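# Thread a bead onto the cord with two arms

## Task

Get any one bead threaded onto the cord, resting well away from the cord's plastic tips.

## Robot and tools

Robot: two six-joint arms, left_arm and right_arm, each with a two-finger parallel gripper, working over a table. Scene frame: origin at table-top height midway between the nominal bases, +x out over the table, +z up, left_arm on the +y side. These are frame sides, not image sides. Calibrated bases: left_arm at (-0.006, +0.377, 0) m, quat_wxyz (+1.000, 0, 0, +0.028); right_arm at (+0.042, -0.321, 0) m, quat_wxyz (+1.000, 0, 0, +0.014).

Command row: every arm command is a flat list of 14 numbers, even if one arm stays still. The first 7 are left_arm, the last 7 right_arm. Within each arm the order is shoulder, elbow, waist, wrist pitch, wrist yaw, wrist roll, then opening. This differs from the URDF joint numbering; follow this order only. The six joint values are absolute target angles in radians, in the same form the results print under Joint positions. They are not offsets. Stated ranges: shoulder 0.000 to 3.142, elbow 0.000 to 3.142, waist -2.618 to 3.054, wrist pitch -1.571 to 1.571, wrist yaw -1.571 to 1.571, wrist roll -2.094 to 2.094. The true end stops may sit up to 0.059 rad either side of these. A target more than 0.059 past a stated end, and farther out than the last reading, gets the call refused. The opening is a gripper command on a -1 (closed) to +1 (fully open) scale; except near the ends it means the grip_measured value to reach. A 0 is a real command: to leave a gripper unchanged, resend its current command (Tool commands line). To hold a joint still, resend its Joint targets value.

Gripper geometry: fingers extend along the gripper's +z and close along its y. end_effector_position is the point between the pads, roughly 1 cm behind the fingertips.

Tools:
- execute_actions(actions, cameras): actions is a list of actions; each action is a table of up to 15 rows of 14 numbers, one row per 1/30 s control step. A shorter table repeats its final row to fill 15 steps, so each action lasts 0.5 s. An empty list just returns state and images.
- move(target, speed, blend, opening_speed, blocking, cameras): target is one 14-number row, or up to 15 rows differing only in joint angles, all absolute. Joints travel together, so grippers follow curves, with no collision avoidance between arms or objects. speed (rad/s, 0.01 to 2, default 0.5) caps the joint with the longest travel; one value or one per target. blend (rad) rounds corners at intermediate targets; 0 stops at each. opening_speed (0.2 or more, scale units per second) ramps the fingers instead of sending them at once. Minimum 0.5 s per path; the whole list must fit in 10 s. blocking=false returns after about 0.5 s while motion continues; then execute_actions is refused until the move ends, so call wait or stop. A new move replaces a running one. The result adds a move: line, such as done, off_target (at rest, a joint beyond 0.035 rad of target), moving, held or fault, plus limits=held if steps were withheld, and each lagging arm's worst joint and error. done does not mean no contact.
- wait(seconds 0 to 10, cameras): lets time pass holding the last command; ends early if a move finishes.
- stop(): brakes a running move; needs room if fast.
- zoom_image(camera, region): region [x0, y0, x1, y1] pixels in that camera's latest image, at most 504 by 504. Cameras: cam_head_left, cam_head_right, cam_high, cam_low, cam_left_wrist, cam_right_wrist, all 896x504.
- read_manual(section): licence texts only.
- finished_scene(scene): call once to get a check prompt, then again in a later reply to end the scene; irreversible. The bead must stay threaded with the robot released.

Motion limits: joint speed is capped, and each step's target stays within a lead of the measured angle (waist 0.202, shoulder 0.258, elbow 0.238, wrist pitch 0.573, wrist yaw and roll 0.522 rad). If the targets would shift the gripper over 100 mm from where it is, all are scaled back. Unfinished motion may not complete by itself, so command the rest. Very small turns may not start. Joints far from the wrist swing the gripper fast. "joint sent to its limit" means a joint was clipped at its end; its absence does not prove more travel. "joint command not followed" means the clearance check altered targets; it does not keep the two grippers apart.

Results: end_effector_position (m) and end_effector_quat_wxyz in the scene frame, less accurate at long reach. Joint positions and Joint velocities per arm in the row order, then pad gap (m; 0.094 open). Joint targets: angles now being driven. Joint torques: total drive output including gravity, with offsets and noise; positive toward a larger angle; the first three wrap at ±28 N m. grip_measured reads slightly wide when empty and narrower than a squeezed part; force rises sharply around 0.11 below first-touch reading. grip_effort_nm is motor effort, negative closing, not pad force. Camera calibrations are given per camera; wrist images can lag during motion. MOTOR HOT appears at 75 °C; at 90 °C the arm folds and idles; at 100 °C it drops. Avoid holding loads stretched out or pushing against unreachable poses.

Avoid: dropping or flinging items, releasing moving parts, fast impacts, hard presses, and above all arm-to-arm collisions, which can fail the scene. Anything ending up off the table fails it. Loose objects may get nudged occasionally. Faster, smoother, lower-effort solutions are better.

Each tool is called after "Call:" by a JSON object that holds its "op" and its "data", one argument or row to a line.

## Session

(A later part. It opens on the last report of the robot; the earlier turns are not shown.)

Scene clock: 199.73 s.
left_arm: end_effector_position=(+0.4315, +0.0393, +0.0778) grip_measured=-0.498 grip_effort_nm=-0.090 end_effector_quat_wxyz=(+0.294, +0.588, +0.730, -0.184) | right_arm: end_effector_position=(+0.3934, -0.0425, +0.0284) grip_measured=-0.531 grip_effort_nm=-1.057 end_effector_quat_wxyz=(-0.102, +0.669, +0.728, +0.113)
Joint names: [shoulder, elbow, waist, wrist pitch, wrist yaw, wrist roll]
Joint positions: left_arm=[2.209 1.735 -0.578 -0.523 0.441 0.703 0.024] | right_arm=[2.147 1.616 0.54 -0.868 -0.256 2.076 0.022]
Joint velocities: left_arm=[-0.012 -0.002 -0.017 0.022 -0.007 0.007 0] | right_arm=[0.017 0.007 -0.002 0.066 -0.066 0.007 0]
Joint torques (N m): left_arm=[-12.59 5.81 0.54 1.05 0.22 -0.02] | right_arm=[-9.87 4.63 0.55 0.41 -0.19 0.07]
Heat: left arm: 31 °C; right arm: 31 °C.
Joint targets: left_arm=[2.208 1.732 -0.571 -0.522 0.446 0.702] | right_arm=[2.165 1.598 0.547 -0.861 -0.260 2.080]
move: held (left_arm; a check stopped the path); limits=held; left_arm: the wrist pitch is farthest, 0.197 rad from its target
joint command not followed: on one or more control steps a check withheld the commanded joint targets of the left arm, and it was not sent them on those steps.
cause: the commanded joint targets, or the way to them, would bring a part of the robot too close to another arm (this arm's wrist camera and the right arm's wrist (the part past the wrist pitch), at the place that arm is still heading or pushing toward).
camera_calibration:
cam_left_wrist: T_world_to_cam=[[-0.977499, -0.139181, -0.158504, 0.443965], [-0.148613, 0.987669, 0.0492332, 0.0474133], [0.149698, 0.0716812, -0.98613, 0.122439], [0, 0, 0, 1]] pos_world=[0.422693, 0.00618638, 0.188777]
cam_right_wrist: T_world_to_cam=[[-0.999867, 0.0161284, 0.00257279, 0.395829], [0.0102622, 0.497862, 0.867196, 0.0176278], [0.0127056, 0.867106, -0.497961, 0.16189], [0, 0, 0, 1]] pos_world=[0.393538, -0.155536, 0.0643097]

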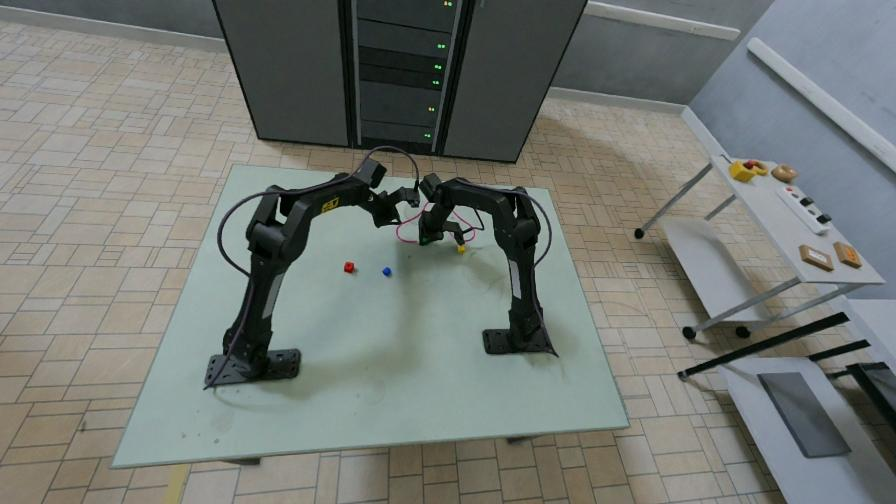

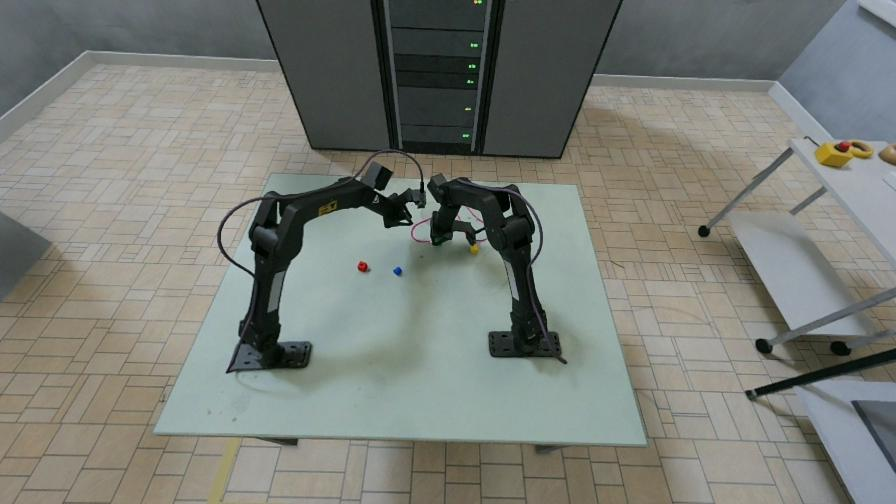

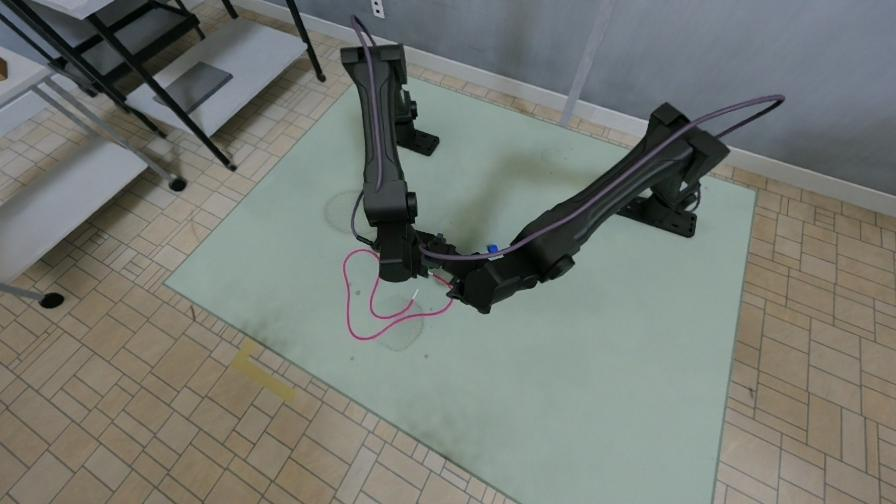

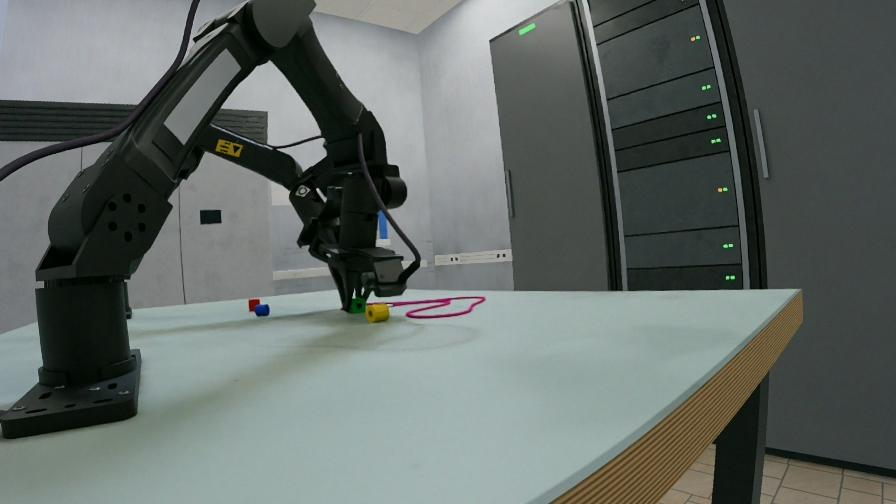

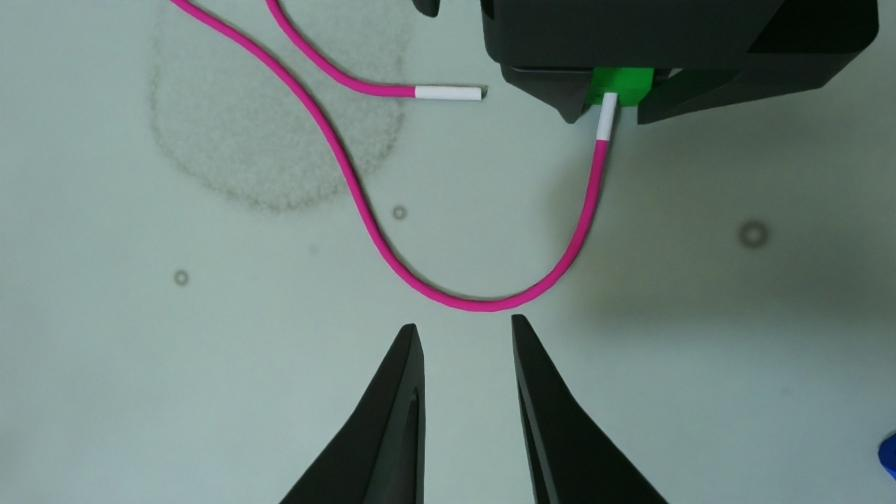

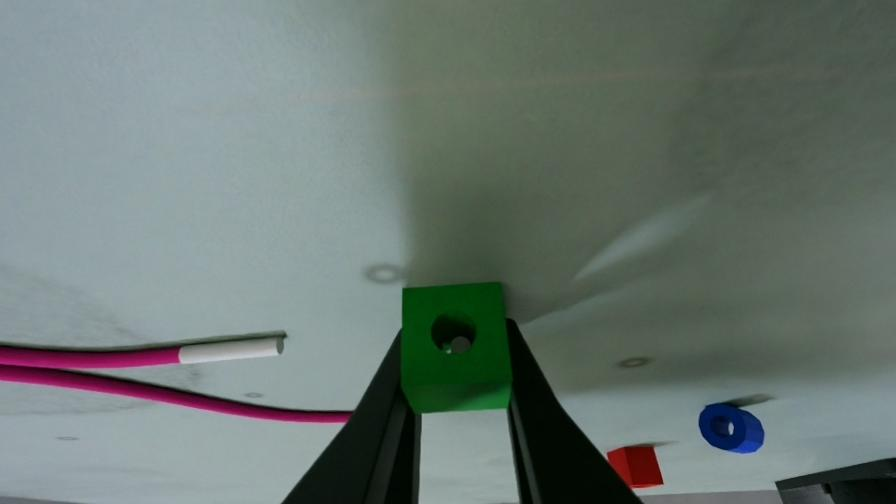

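Call:
{"op": "move", "data": {
  "target": [2.30,1.49,-0.580,0.01,0.796,0.631,-0.5,2.165,1.598,0.547,-0.861,-0.26,2.08,-0.72],
  "speed": 0.4
}}

Call:
{"op": "zoom_image", "data": {
  "camera": "cam_head_right",
  "region": [370, 170, 490, 270]
}}

Scene clock: 236.87 s.
left_arm: end_effector_position=(+0.4056, -0.0021, +0.0484) grip_measured=-0.498 grip_effort_nm=-0.085 end_effector_quat_wxyz=(+0.372, +0.589, +0.637, -0.329) | right_arm: end_effector_position=(+0.3934, -0.0425, +0.0284) grip_measured=-0.531 grip_effort_nm=-1.057 end_effector_quat_wxyz=(-0.102, +0.669, +0.728, +0.113)
Joint names: [shoulder, elbow, waist, wrist pitch, wrist yaw, wrist roll]
Joint positions: left_arm=[2.278 1.493 -0.578 -0.004 0.776 0.637 0.024] | right_arm=[2.147 1.616 0.54 -0.868 -0.256 2.076 0.022]
Joint velocities: left_arm=[-0.017 0.012 -0.012 -0.007 0.037 0.066 -0.001] | right_arm=[-0.007 0.007 -0.002 -0.051 0.007 -0.022 -0.001]
Joint torques (N m): left_arm=[-10.74 5.34 -0.17 1.28 0.38 -0.06] | right_arm=[-9.87 4.6 0.58 0.41 -0.2 0.05]
Heat: left arm: 28 °C; right arm: 31 °C.
Joint targets: left_arm=[2.300 1.490 -0.580 0.010 0.796 0.631] | right_arm=[2.165 1.598 0.547 -0.861 -0.260 2.080]
move: done
camera_calibration:
cam_left_wrist: T_world_to_cam=[[-0.991243, -0.0216091, -0.130269, 0.412778], [0.0165787, 0.958348, -0.285122, 0.0349664], [0.131004, -0.284785, -0.949598, 0.105376], [0, 0, 0, 1]] pos_world=[0.394779, 0.00541918, 0.163806]
cam_right_wrist: T_world_to_cam=[[-0.999867, 0.0161284, 0.00257279, 0.395829], [0.0102622, 0.497862, 0.867196, 0.0176278], [0.0127056, 0.867106, -0.497961, 0.16189], [0, 0, 0, 1]] pos_world=[0.393538, -0.155536, 0.0643097]

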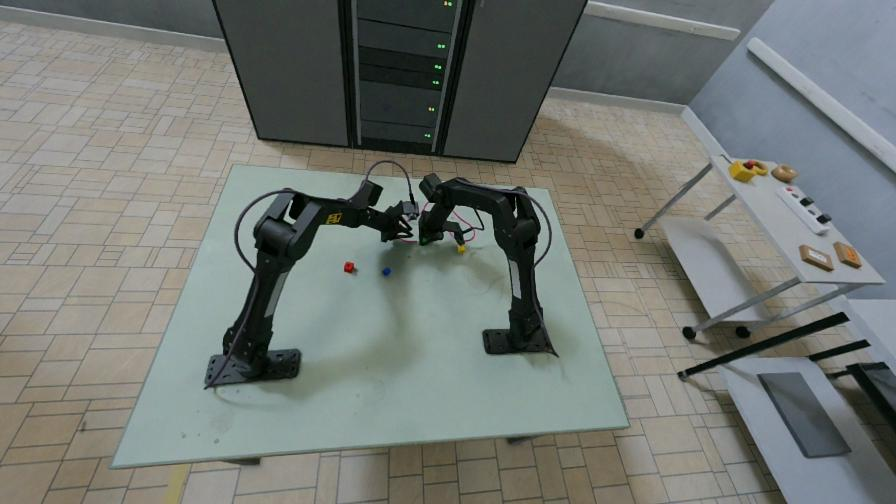

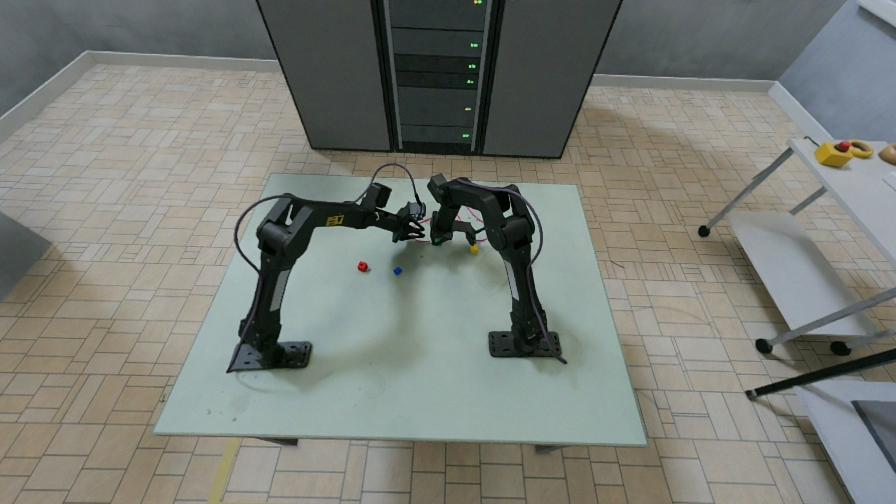

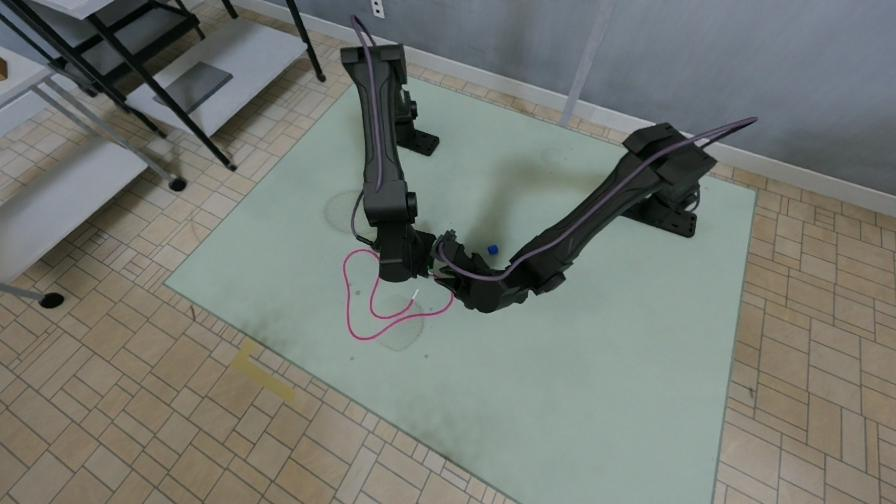

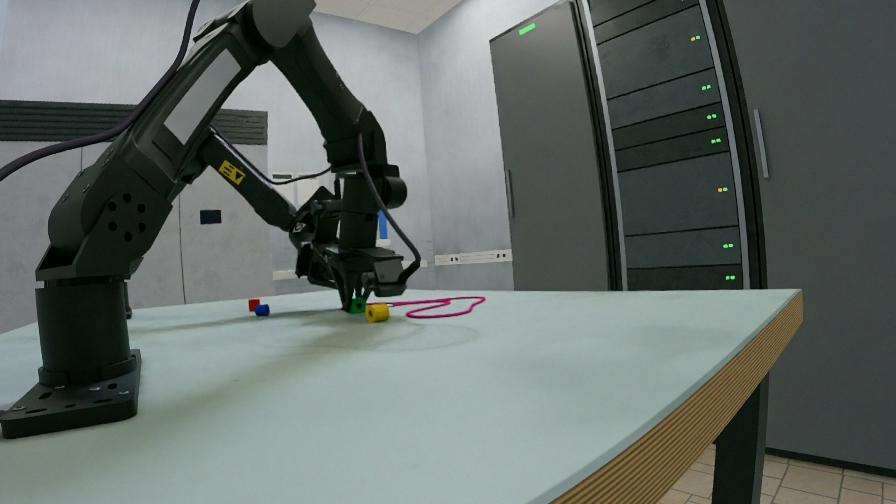

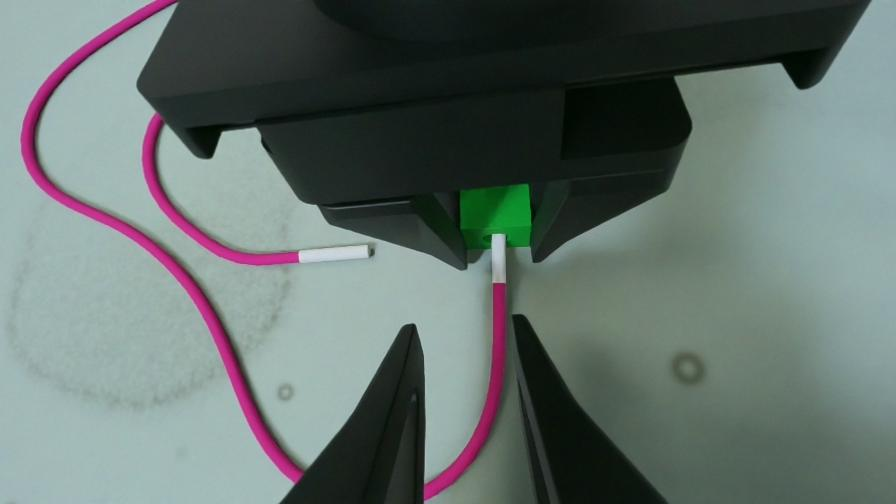

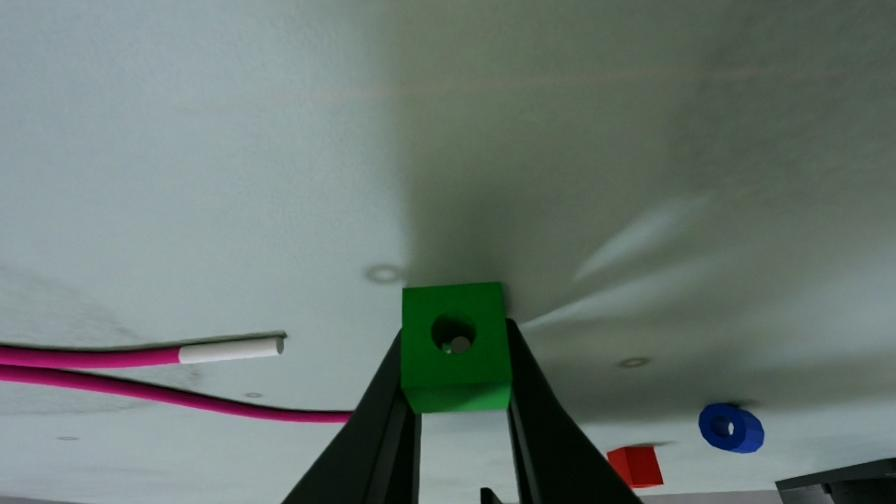

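Scaled by 4.200 from the camera's 896x504 image, which has a finer 1280x720 frame.

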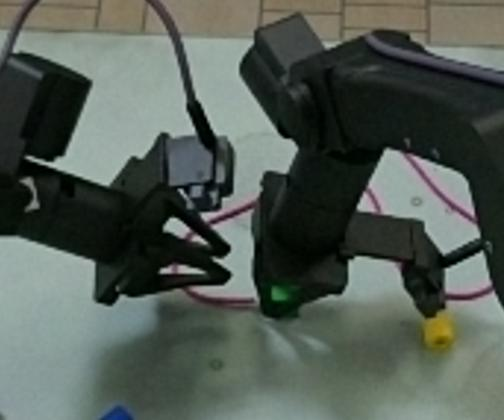

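Call:
{"op": "move", "data": {
  "target": [2.37,1.47,-0.598,0.092,0.816,0.631,-0.5,2.165,1.598,0.547,-0.861,-0.26,2.08,-0.72],
  "speed": 0.15,
  "cameras": ["cam_left_wrist","cam_low"]
}}

Call:
{"op": "zoom_image", "data": {
  "camera": "cam_left_wrist",
  "region": [380, 200, 620, 440]
}}

Scene clock: 251.50 s.
left_arm: end_effector_position=(+0.3979, -0.0086, +0.0181) grip_measured=-0.498 grip_effort_nm=-0.085 end_effector_quat_wxyz=(+0.366, +0.594, +0.630, -0.340) | right_arm: end_effector_position=(+0.3934, -0.0425, +0.0284) grip_measured=-0.531 grip_effort_nm=-1.053 end_effector_quat_wxyz=(-0.102, +0.669, +0.728, +0.113)
Joint names: [shoulder, elbow, waist, wrist pitch, wrist yaw, wrist roll]
Joint positions: left_arm=[2.347 1.473 -0.591 0.078 0.796 0.637 0.024] | right_arm=[2.147 1.616 0.54 -0.868 -0.256 2.076 0.022]
Joint velocities: left_arm=[-0.032 -0.017 -0.007 -0.007 0.022 -0.007 -0.001] | right_arm=[-0.022 -0.007 0.022 -0.022 0.007 0.022 0]
Joint torques (N m): left_arm=[-10.91 5.11 -0.58 1.3 0.41 -0.08] | right_arm=[-9.83 4.62 0.58 0.41 -0.18 0.06]
Heat: left arm: 28 °C; right arm: 31 °C.
Joint targets: left_arm=[2.370 1.470 -0.598 0.092 0.816 0.631] | right_arm=[2.165 1.598 0.547 -0.861 -0.260 2.080]
move: done
camera_calibration:
cam_left_wrist: T_world_to_cam=[[-0.993172, 0.00383261, -0.116594, 0.401738], [0.0381655, 0.955134, -0.293705, 0.024278], [0.110237, -0.29615, -0.948759, 0.0838923], [0, 0, 0, 1]] pos_world=[0.388821, 0.000116242, 0.133564]
Images, in order (width x height): cam_low 896x504, cam_left_wrist 896x504.

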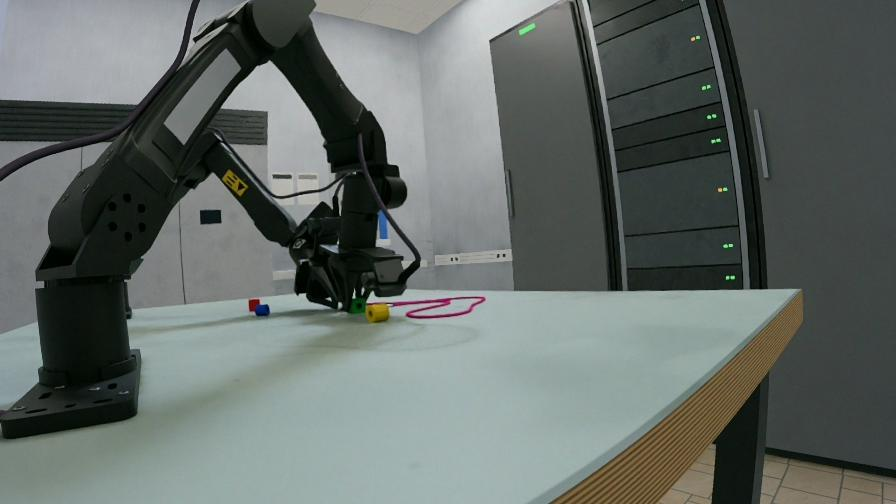

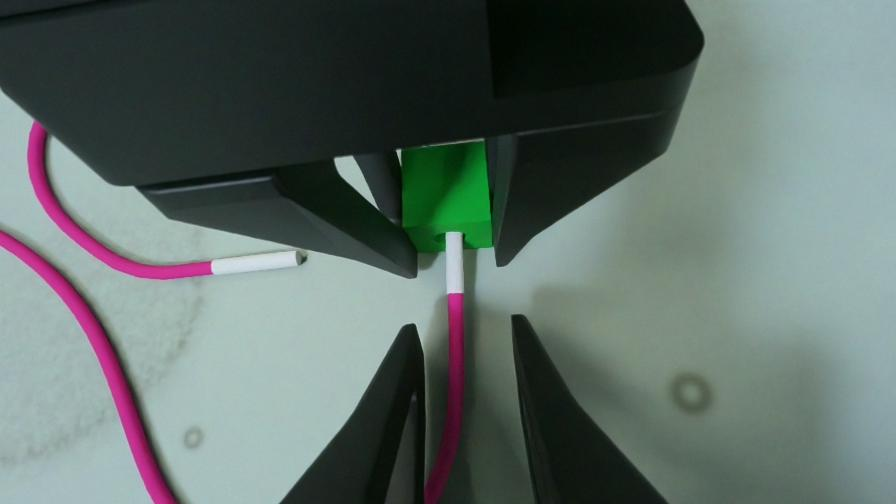

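Scaled by 2.100 from the camera's 896x504 image, which has a finer 1280x720 frame.

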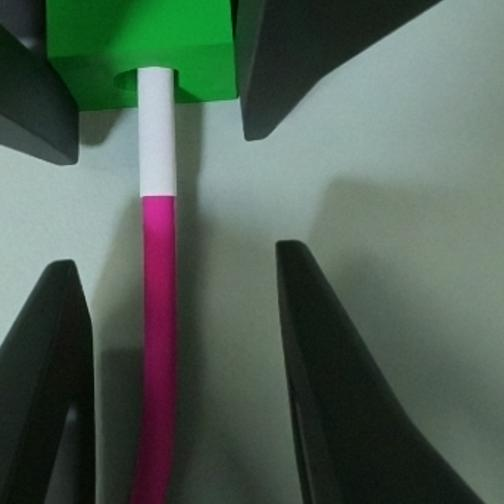

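Call:
{"op": "move", "data": {
  "target": [2.37,1.47,-0.598,0.092,0.816,0.631,-0.98,2.165,1.598,0.547,-0.861,-0.26,2.08,-0.72],
  "opening_speed": 0.6,
  "cameras": ["cam_left_wrist"]
}}

Call:
{"op": "zoom_image", "data": {
  "camera": "cam_left_wrist",
  "region": [380, 200, 620, 440]
}}

Scene clock: 259.23 s.
left_arm: end_effector_position=(+0.3979, -0.0087, +0.0183) grip_measured=-0.978 grip_effort_nm=-0.095 end_effector_quat_wxyz=(+0.367, +0.594, +0.630, -0.341) | right_arm: end_effector_position=(+0.3934, -0.0425, +0.0284) grip_measured=-0.531 grip_effort_nm=-1.057 end_effector_quat_wxyz=(-0.102, +0.669, +0.728, +0.113)
Joint names: [shoulder, elbow, waist, wrist pitch, wrist yaw, wrist roll]
Joint positions: left_arm=[2.347 1.473 -0.591 0.079 0.796 0.637 0.001] | right_arm=[2.147 1.616 0.54 -0.868 -0.256 2.076 0.022]
Joint velocities: left_arm=[-0.012 0.002 -0.012 -0.007 0.022 -0.037 0] | right_arm=[0.022 -0.007 -0.007 -0.007 -0.125 -0.037 0.001]
Joint torques (N m): left_arm=[-10.89 5.11 -0.59 1.27 0.4 -0.07] | right_arm=[-9.84 4.59 0.62 0.41 -0.19 0.05]
Heat: left arm: 29 °C; right arm: 31 °C.
Joint targets: left_arm=[2.370 1.470 -0.598 0.092 0.816 0.631] | right_arm=[2.165 1.598 0.547 -0.861 -0.260 2.080]
move: done
camera_calibration:
cam_left_wrist: T_world_to_cam=[[-0.993087, 0.00423999, -0.117301, 0.401778], [0.0388836, 0.954804, -0.294683, 0.0241951], [0.11075, -0.297207, -0.948368, 0.0838445], [0, 0, 0, 1]] pos_world=[0.388774, 0.000114038, 0.133774]
Images, in order (width x height): cam_left_wrist 896x504.

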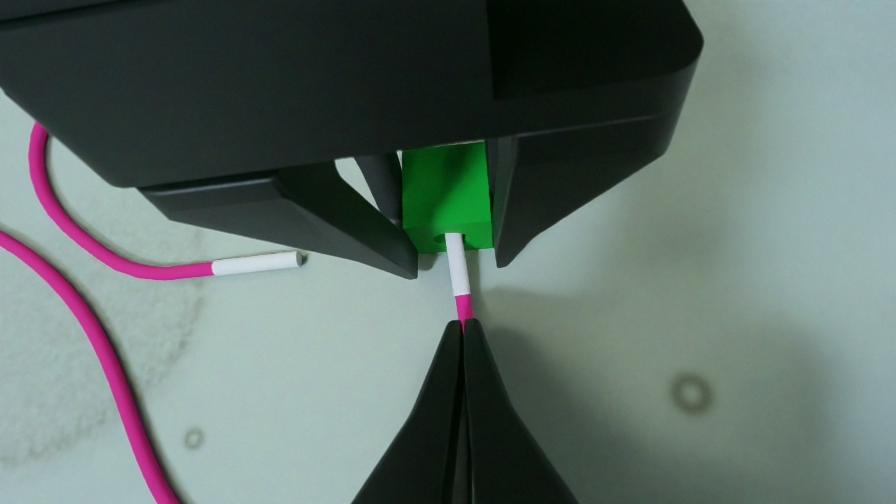

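Scaled by 2.100 from the camera's 896x504 image, which has a finer 1280x720 frame.

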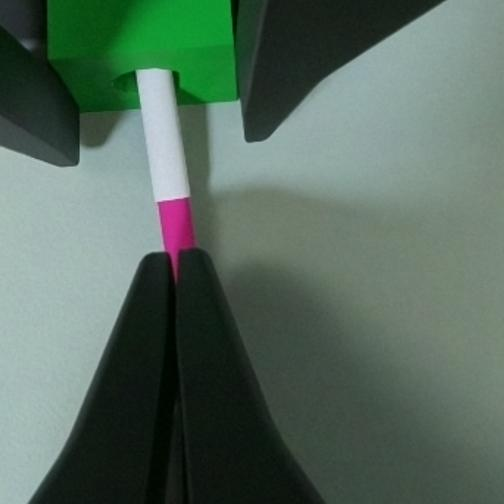

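Call:
{"op": "move", "data": {
  "target": [2.387,1.525,-0.609,0.094,0.79,0.612,-0.98,2.165,1.598,0.547,-0.861,-0.26,2.08,-0.72],
  "speed": 0.07,
  "cameras": ["cam_left_wrist","cam_right_wrist"]
}}

Call:
{"op": "zoom_image", "data": {
  "camera": "cam_left_wrist",
  "region": [380, 200, 620, 440]
}}

Scene clock: 275.00 s.
left_arm: end_effector_position=(+0.4020, -0.0143, +0.0197) grip_measured=-0.978 grip_effort_nm=-0.090 end_effector_quat_wxyz=(+0.369, +0.591, +0.632, -0.339) | right_arm: end_effector_position=(+0.3934, -0.0425, +0.0284) grip_measured=-0.531 grip_effort_nm=-1.057 end_effector_quat_wxyz=(-0.102, +0.669, +0.728, +0.113)
Joint names: [shoulder, elbow, waist, wrist pitch, wrist yaw, wrist roll]
Joint positions: left_arm=[2.36 1.498 -0.599 0.082 0.785 0.619 0.001] | right_arm=[2.147 1.616 0.54 -0.868 -0.256 2.076 0.022]
Joint velocities: left_arm=[-0.007 0.002 0.012 -0.066 -0.022 0.007 0] | right_arm=[0.002 0.007 0.017 0.007 0.007 -0.022 0.002]
Joint torques (N m): left_arm=[-10.63 7.53 -0.87 1.28 0.3 -0.1] | right_arm=[-9.83 4.6 0.55 0.41 -0.17 0.05]
Heat: left arm: 29 °C; right arm: 31 °C.
Joint targets: left_arm=[2.387 1.525 -0.609 0.094 0.790 0.612] | right_arm=[2.165 1.598 0.547 -0.861 -0.260 2.080]
move: done
camera_calibration:
cam_left_wrist: T_world_to_cam=[[-0.992896, -0.00574079, -0.118849, 0.405824], [0.029949, 0.954621, -0.296313, 0.0333832], [0.115157, -0.297767, -0.947668, 0.0812125], [0, 0, 0, 1]] pos_world=[0.392589, -0.00535616, 0.135086]
cam_right_wrist: T_world_to_cam=[[-0.999867, 0.0161284, 0.00257279, 0.395829], [0.0102622, 0.497862, 0.867196, 0.0176278], [0.0127056, 0.867106, -0.497961, 0.16189], [0, 0, 0, 1]] pos_world=[0.393538, -0.155536, 0.0643097]
Images, in order (width x height): cam_left_wrist 896x504, cam_right_wrist 896x504.

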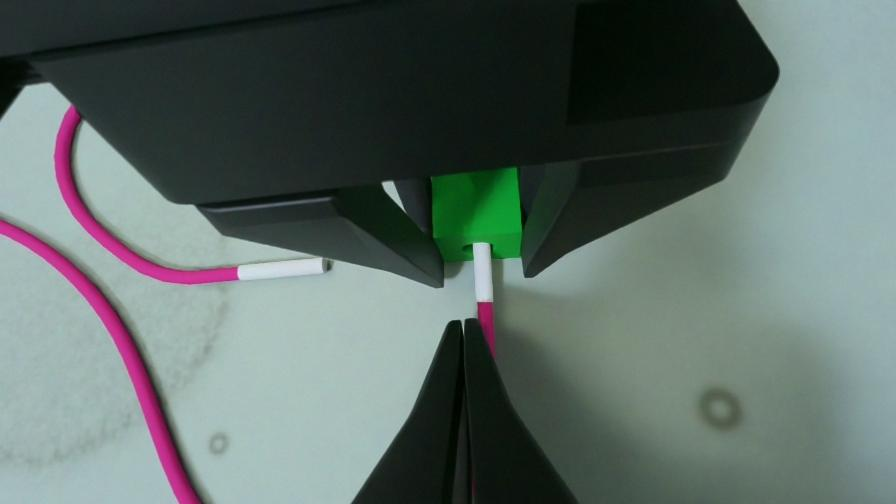

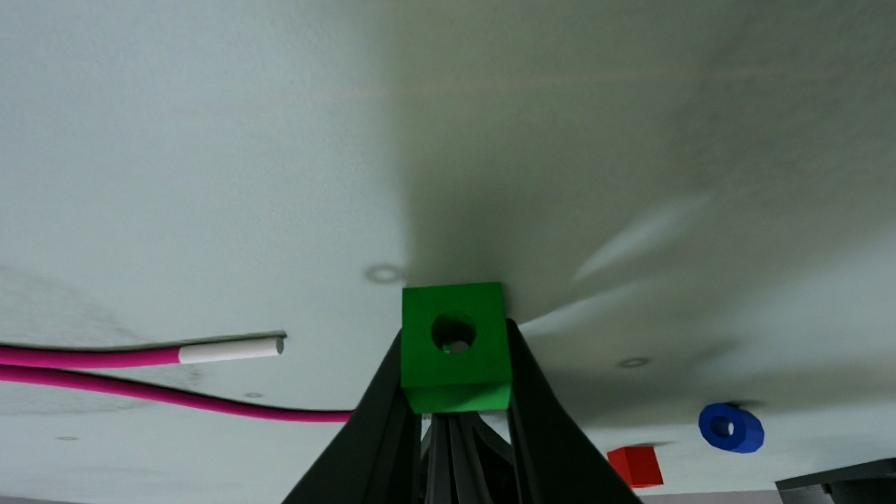

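Scaled by 2.100 from the camera's 896x504 image, which has a finer 1280x720 frame.

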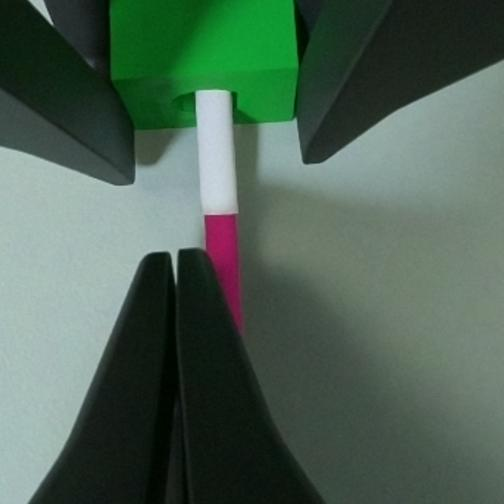

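Call:
{"op": "move", "data": {
  "target": [2.30,1.51,-0.60,0.01,0.80,0.625,-0.98,2.165,1.598,0.547,-0.861,-0.26,2.08,-0.72],
  "speed": 0.2,
  "cameras": []
}}

Call:
{"op": "move", "data": {
  "target": [2.30,1.49,-0.580,0.01,0.812,0.631,-0.5,2.165,1.598,0.547,-0.861,-0.26,2.08,-0.72],
  "speed": 0.2,
  "cameras": ["cam_left_wrist"]
}}

Scene clock: 288.80 s.
left_arm: end_effector_position=(+0.3954, -0.0115, +0.0169) grip_measured=-0.978 grip_effort_nm=-0.090 end_effector_quat_wxyz=(+0.350, +0.589, +0.641, -0.346) | right_arm: end_effector_position=(+0.3934, -0.0425, +0.0284) grip_measured=-0.531 grip_effort_nm=-1.057 end_effector_quat_wxyz=(-0.102, +0.669, +0.728, +0.113)
Joint names: [shoulder, elbow, waist, wrist pitch, wrist yaw, wrist roll]
Joint positions: left_arm=[2.353 1.498 -0.599 0.032 0.792 0.619 0.001] | right_arm=[2.147 1.616 0.54 -0.868 -0.256 2.076 0.022]
Joint velocities: left_arm=[-0.002 -0.002 -0.012 -0.11 0.037 -0.022 0] | right_arm=[0.002 -0.002 0.002 0.095 -0.051 -0.022 0]
Joint torques (N m): left_arm=[-17.58 6.28 -0.13 0.98 0.32 0.04] | right_arm=[-9.8 4.6 0.53 0.41 -0.19 0.06]
Heat: left arm: 29 °C; right arm: 31 °C.
Joint targets: left_arm=[2.300 1.510 -0.600 0.010 0.800 0.625] | right_arm=[2.165 1.598 0.547 -0.861 -0.260 2.080]
move: off_target (left_arm); left_arm: the shoulder is farthest, 0.053 rad from its target
No camera images: "cameras" was empty.

Scene clock: 289.57 s.
left_arm: end_effector_position=(+0.3972, -0.0063, +0.0148) grip_measured=-0.502 grip_effort_nm=0.090 end_effector_quat_wxyz=(+0.346, +0.587, +0.646, -0.345) | right_arm: end_effector_position=(+0.3934, -0.0425, +0.0284) grip_measured=-0.531 grip_effort_nm=-1.053 end_effector_quat_wxyz=(-0.102, +0.669, +0.728, +0.113)
Joint names: [shoulder, elbow, waist, wrist pitch, wrist yaw, wrist roll]
Joint positions: left_arm=[2.353 1.498 -0.589 0.015 0.792 0.626 0.023] | right_arm=[2.147 1.616 0.54 -0.868 -0.256 2.076 0.022]
Joint velocities: left_arm=[-0.007 0.007 0.017 -0.007 0.066 0.007 0.001] | right_arm=[0.012 -0.007 -0.012 -0.051 0.022 -0.081 0]
Joint torques (N m): left_arm=[-17.52 4.78 0.7 1.09 0.41 0.05] | right_arm=[-9.91 4.62 0.65 0.42 -0.19 0.05]
Heat: left arm: 30 °C; right arm: 31 °C.
Joint targets: left_arm=[2.300 1.490 -0.580 0.010 0.812 0.631] | right_arm=[2.165 1.598 0.547 -0.861 -0.260 2.080]
move: off_target (left_arm); left_arm: the shoulder is farthest, 0.053 rad from its target
camera_calibration:
cam_left_wrist: T_world_to_cam=[[-0.997503, -0.00437738, -0.0704827, 0.401648], [0.0149996, 0.96217, -0.272038, 0.0300096], [0.0690071, -0.272416, -0.959702, 0.0981913], [0, 0, 0, 1]] pos_world=[0.393419, -0.000367339, 0.130707]
Images, in order (width x height): cam_left_wrist 896x504.

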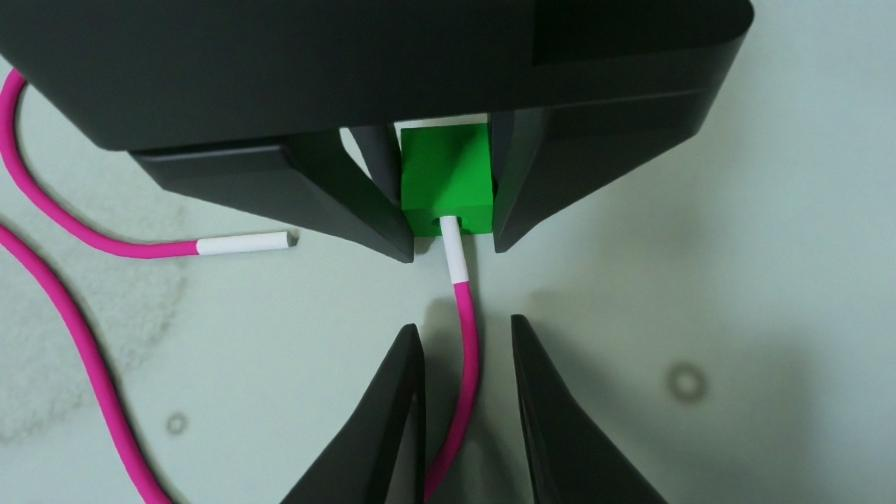

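Call:
{"op": "move", "data": {
  "target": [2.365,1.49,-0.580,0.01,0.812,0.631,-0.5,2.165,1.598,0.547,-0.861,-0.26,2.08,-0.72],
  "speed": 0.2,
  "cameras": []
}}

Call:
{"op": "move", "data": {
  "target": [2.365,1.49,-0.580,0.01,0.812,0.631,-0.98,2.165,1.598,0.547,-0.861,-0.26,2.08,-0.72],
  "opening_speed": 0.6,
  "cameras": ["cam_left_wrist"]
}}

Call:
{"op": "zoom_image", "data": {
  "camera": "cam_left_wrist",
  "region": [380, 200, 620, 440]
}}

Scene clock: 297.57 s.
left_arm: end_effector_position=(+0.3971, -0.0062, +0.0147) grip_measured=-0.502 grip_effort_nm=0.090 end_effector_quat_wxyz=(+0.346, +0.587, +0.646, -0.345) | right_arm: end_effector_position=(+0.3934, -0.0425, +0.0284) grip_measured=-0.531 grip_effort_nm=-1.057 end_effector_quat_wxyz=(-0.102, +0.669, +0.728, +0.113)
Joint names: [shoulder, elbow, waist, wrist pitch, wrist yaw, wrist roll]
Joint positions: left_arm=[2.353 1.498 -0.589 0.015 0.792 0.626 0.023] | right_arm=[2.147 1.616 0.54 -0.868 -0.256 2.076 0.022]
Joint velocities: left_arm=[0.007 -0.007 0.007 0.081 0.037 -0.022 0] | right_arm=[0.002 0.007 -0.002 -0.081 -0.066 0.066 0]
Joint torques (N m): left_arm=[-11.86 4.77 0.68 1.09 0.41 0.03] | right_arm=[-9.83 4.66 0.66 0.42 -0.18 0.05]
Heat: left arm: 32 °C; right arm: 31 °C.
Joint targets: left_arm=[2.365 1.490 -0.580 0.010 0.812 0.631] | right_arm=[2.165 1.598 0.547 -0.861 -0.260 2.080]
move: done
No camera images: "cameras" was empty.

Scene clock: 298.57 s.
left_arm: end_effector_position=(+0.3969, -0.0063, +0.0148) grip_measured=-0.971 grip_effort_nm=-0.486 end_effector_quat_wxyz=(+0.346, +0.587, +0.646, -0.345) | right_arm: end_effector_position=(+0.3934, -0.0425, +0.0284) grip_measured=-0.531 grip_effort_nm=-1.057 end_effector_quat_wxyz=(-0.102, +0.669, +0.728, +0.113)
Joint names: [shoulder, elbow, waist, wrist pitch, wrist yaw, wrist roll]
Joint positions: left_arm=[2.353 1.498 -0.589 0.015 0.794 0.626 0.001] | right_arm=[2.147 1.616 0.54 -0.868 -0.256 2.076 0.022]
Joint velocities: left_arm=[0.007 0.002 0.007 -0.007 -0.081 -0.037 0] | right_arm=[0.032 -0.007 -0.012 -0.022 -0.022 -0.051 0]
Joint torques (N m): left_arm=[-11.88 4.77 0.69 1.08 0.38 0.04] | right_arm=[-9.85 4.63 0.57 0.42 -0.17 0.05]
Heat: left arm: 32 °C; right arm: 31 °C.
Joint targets: left_arm=[2.365 1.490 -0.580 0.010 0.812 0.631] | right_arm=[2.165 1.598 0.547 -0.861 -0.260 2.080]
move: done
camera_calibration:
cam_left_wrist: T_world_to_cam=[[-0.997572, -0.00320316, -0.0695735, 0.401369], [0.0159234, 0.961994, -0.272606, 0.0297079], [0.0678025, -0.273052, -0.959607, 0.0987165], [0, 0, 0, 1]] pos_world=[0.393228, -0.000338449, 0.130752]
Images, in order (width x height): cam_left_wrist 896x504.

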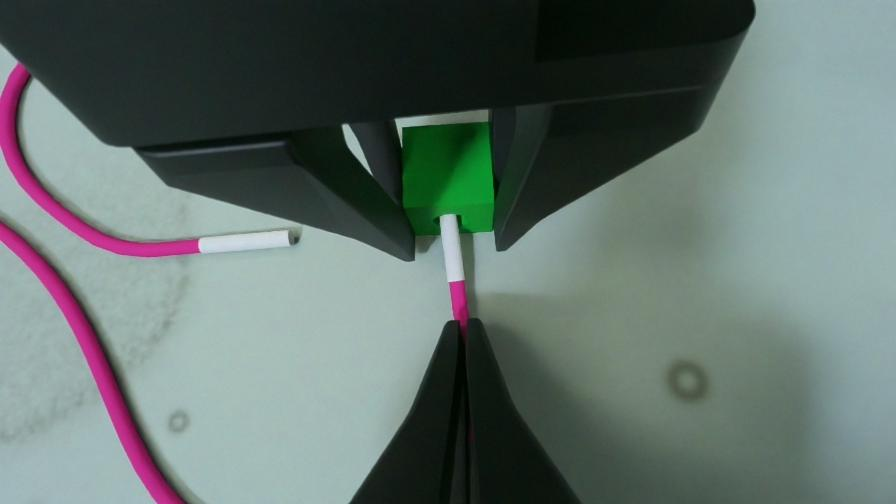

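Scaled by 2.100 from the camera's 896x504 image, which has a finer 1280x720 frame.

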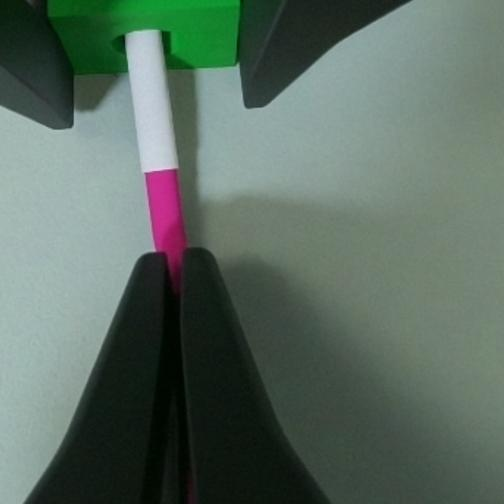

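Call:
{"op": "move", "data": {
  "target": [2.398,1.554,-0.618,0.012,0.776,0.60,-0.98,2.165,1.598,0.547,-0.861,-0.26,2.08,-0.72],
  "speed": 0.07,
  "cameras": ["cam_left_wrist","cam_right_wrist"]
}}

Call:
{"op": "zoom_image", "data": {
  "camera": "cam_left_wrist",
  "region": [380, 200, 620, 440]
}}

Scene clock: 309.43 s.
left_arm: end_effector_position=(+0.3976, -0.0171, +0.0149) grip_measured=-0.971 grip_effort_nm=-0.486 end_effector_quat_wxyz=(+0.346, +0.587, +0.647, -0.342) | right_arm: end_effector_position=(+0.3934, -0.0425, +0.0284) grip_measured=-0.531 grip_effort_nm=-1.053 end_effector_quat_wxyz=(-0.102, +0.669, +0.728, +0.113)
Joint names: [shoulder, elbow, waist, wrist pitch, wrist yaw, wrist roll]
Joint positions: left_arm=[2.369 1.528 -0.61 0.015 0.774 0.606 0.001] | right_arm=[2.147 1.616 0.54 -0.868 -0.256 2.076 0.022]
Joint velocities: left_arm=[-0.002 0.017 -0.007 0.037 -0.007 0.037 -0.001] | right_arm=[-0.012 0.007 -0.002 -0.037 -0.022 0.037 -0.001]
Joint torques (N m): left_arm=[-10.58 7.46 -0.69 1.12 0.25 -0.08] | right_arm=[-9.87 4.7 0.58 0.39 -0.19 0.04]
Heat: left arm: 32 °C; right arm: 31 °C.
Joint targets: left_arm=[2.398 1.554 -0.618 0.012 0.776 0.600] | right_arm=[2.165 1.598 0.547 -0.861 -0.260 2.080]
move: done
camera_calibration:
cam_left_wrist: T_world_to_cam=[[-0.997303, -0.00568859, -0.073179, 0.401946], [0.0141877, 0.96325, -0.268232, 0.0407947], [0.0720155, -0.268547, -0.960571, 0.094222], [0, 0, 0, 1]] pos_world=[0.393498, -0.0117059, 0.130863]
cam_right_wrist: T_world_to_cam=[[-0.999867, 0.0161284, 0.00257279, 0.395829], [0.0102622, 0.497862, 0.867196, 0.0176278], [0.0127056, 0.867106, -0.497961, 0.16189], [0, 0, 0, 1]] pos_world=[0.393538, -0.155536, 0.0643097]
Images, in order (width x height): cam_left_wrist 896x504, cam_right_wrist 896x504.

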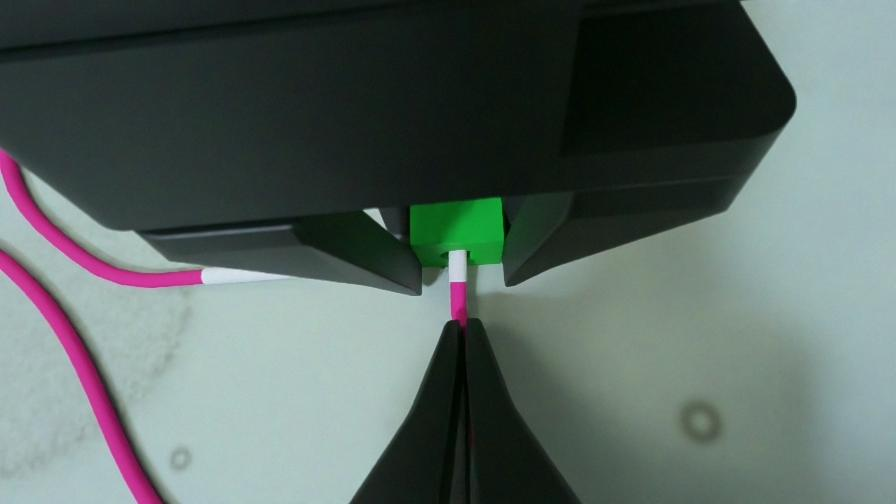

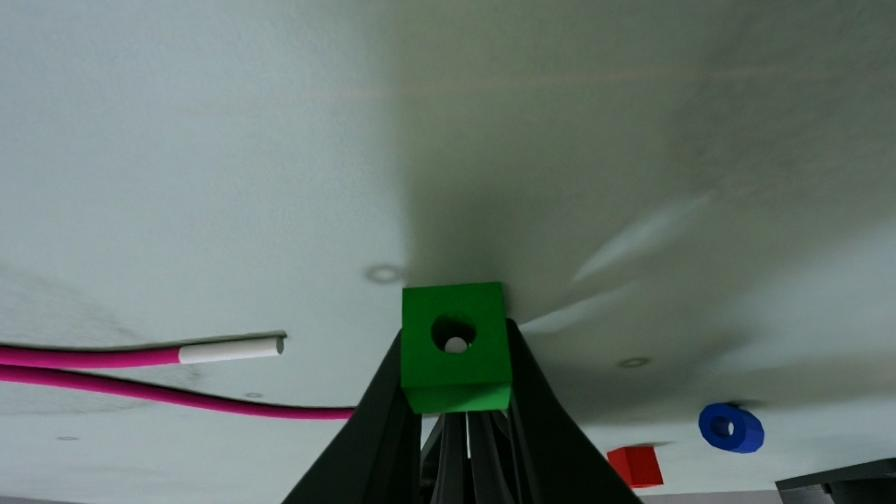

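Scaled by 2.100 from the camera's 896x504 image, which has a finer 1280x720 frame.

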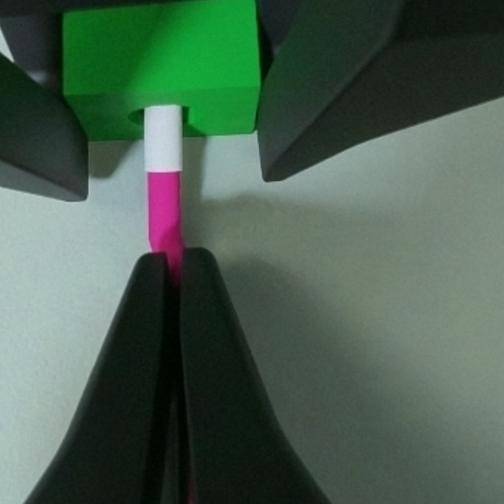

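Call:
{"op": "move", "data": {
  "target": [2.398,1.554,-0.618,0.012,0.776,0.60,-0.5,2.165,1.598,0.547,-0.861,-0.26,2.08,-0.72],
  "opening_speed": 0.8,
  "cameras": []
}}

Call:
{"op": "move", "data": {
  "target": [2.335,1.480,-0.578,0.012,0.814,0.631,-0.5,2.165,1.598,0.547,-0.861,-0.26,2.08,-0.72],
  "speed": 0.12,
  "cameras": ["cam_left_wrist"]
}}

Scene clock: 320.23 s.
left_arm: end_effector_position=(+0.3981, -0.0169, +0.0146) grip_measured=-0.502 grip_effort_nm=0.095 end_effector_quat_wxyz=(+0.346, +0.587, +0.648, -0.341) | right_arm: end_effector_position=(+0.3934, -0.0425, +0.0284) grip_measured=-0.531 grip_effort_nm=-1.053 end_effector_quat_wxyz=(-0.102, +0.669, +0.728, +0.113)
Joint names: [shoulder, elbow, waist, wrist pitch, wrist yaw, wrist roll]
Joint positions: left_arm=[2.369 1.528 -0.61 0.015 0.77 0.606 0.023] | right_arm=[2.147 1.616 0.54 -0.868 -0.256 2.076 0.022]
Joint velocities: left_arm=[0.012 -0.007 -0.012 0.022 -0.037 -0.022 0] | right_arm=[-0.007 -0.002 -0.022 -0.037 0.022 0.051 -0.001]
Joint torques (N m): left_arm=[-10.58 7.46 -0.68 1.12 0.28 -0.06] | right_arm=[-9.87 4.57 0.55 0.4 -0.18 0.08]
Heat: left arm: 30 °C; right arm: 31 °C.
Joint targets: left_arm=[2.398 1.554 -0.618 0.012 0.776 0.600] | right_arm=[2.165 1.598 0.547 -0.861 -0.260 2.080]
move: done
No camera images: "cameras" was empty.

Scene clock: 321.27 s.
left_arm: end_effector_position=(+0.3964, -0.0092, +0.0133) grip_measured=-0.502 grip_effort_nm=0.090 end_effector_quat_wxyz=(+0.352, +0.590, +0.635, -0.353) | right_arm: end_effector_position=(+0.3934, -0.0425, +0.0284) grip_measured=-0.531 grip_effort_nm=-1.057 end_effector_quat_wxyz=(-0.102, +0.669, +0.728, +0.113)
Joint names: [shoulder, elbow, waist, wrist pitch, wrist yaw, wrist roll]
Joint positions: left_arm=[2.369 1.499 -0.588 0.045 0.818 0.629 0.023] | right_arm=[2.147 1.616 0.54 -0.868 -0.256 2.076 0.022]
Joint velocities: left_arm=[-0.022 -0.002 0.012 -0.037 -0.022 0.022 0] | right_arm=[-0.012 -0.002 0.002 0.007 0.007 0.007 0]
Joint torques (N m): left_arm=[-15.83 3.93 0.84 0.87 0.19 0.02] | right_arm=[-9.84 4.6 0.64 0.42 -0.17 0.05]
Heat: left arm: 30 °C; right arm: 31 °C.
Joint targets: left_arm=[2.335 1.480 -0.578 0.012 0.814 0.631] | right_arm=[2.165 1.598 0.547 -0.861 -0.260 2.080]
move: done
camera_calibration:
cam_left_wrist: T_world_to_cam=[[-0.996921, 0.0125862, -0.0774006, 0.400745], [0.0349416, 0.95493, -0.294766, 0.0247855], [0.0702022, -0.296563, -0.95243, 0.0952237], [0, 0, 0, 1]] pos_world=[0.39196, -0.000472455, 0.129018]
Images, in order (width x height): cam_left_wrist 896x504.

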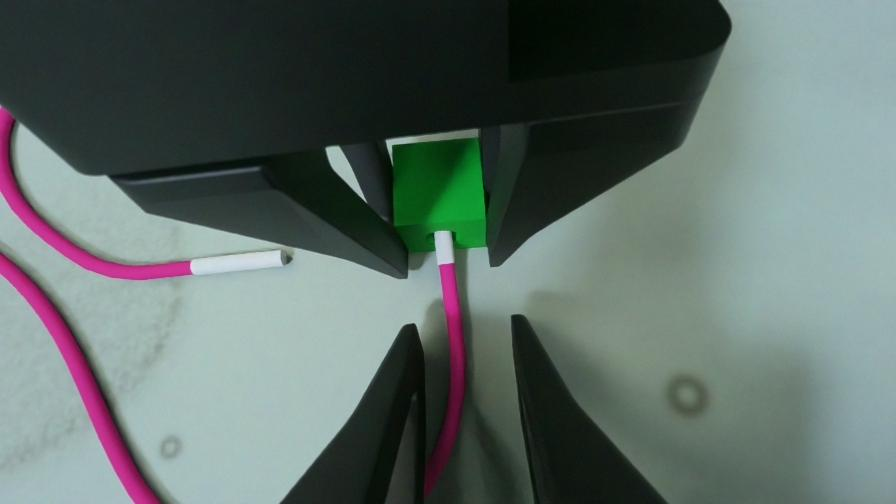

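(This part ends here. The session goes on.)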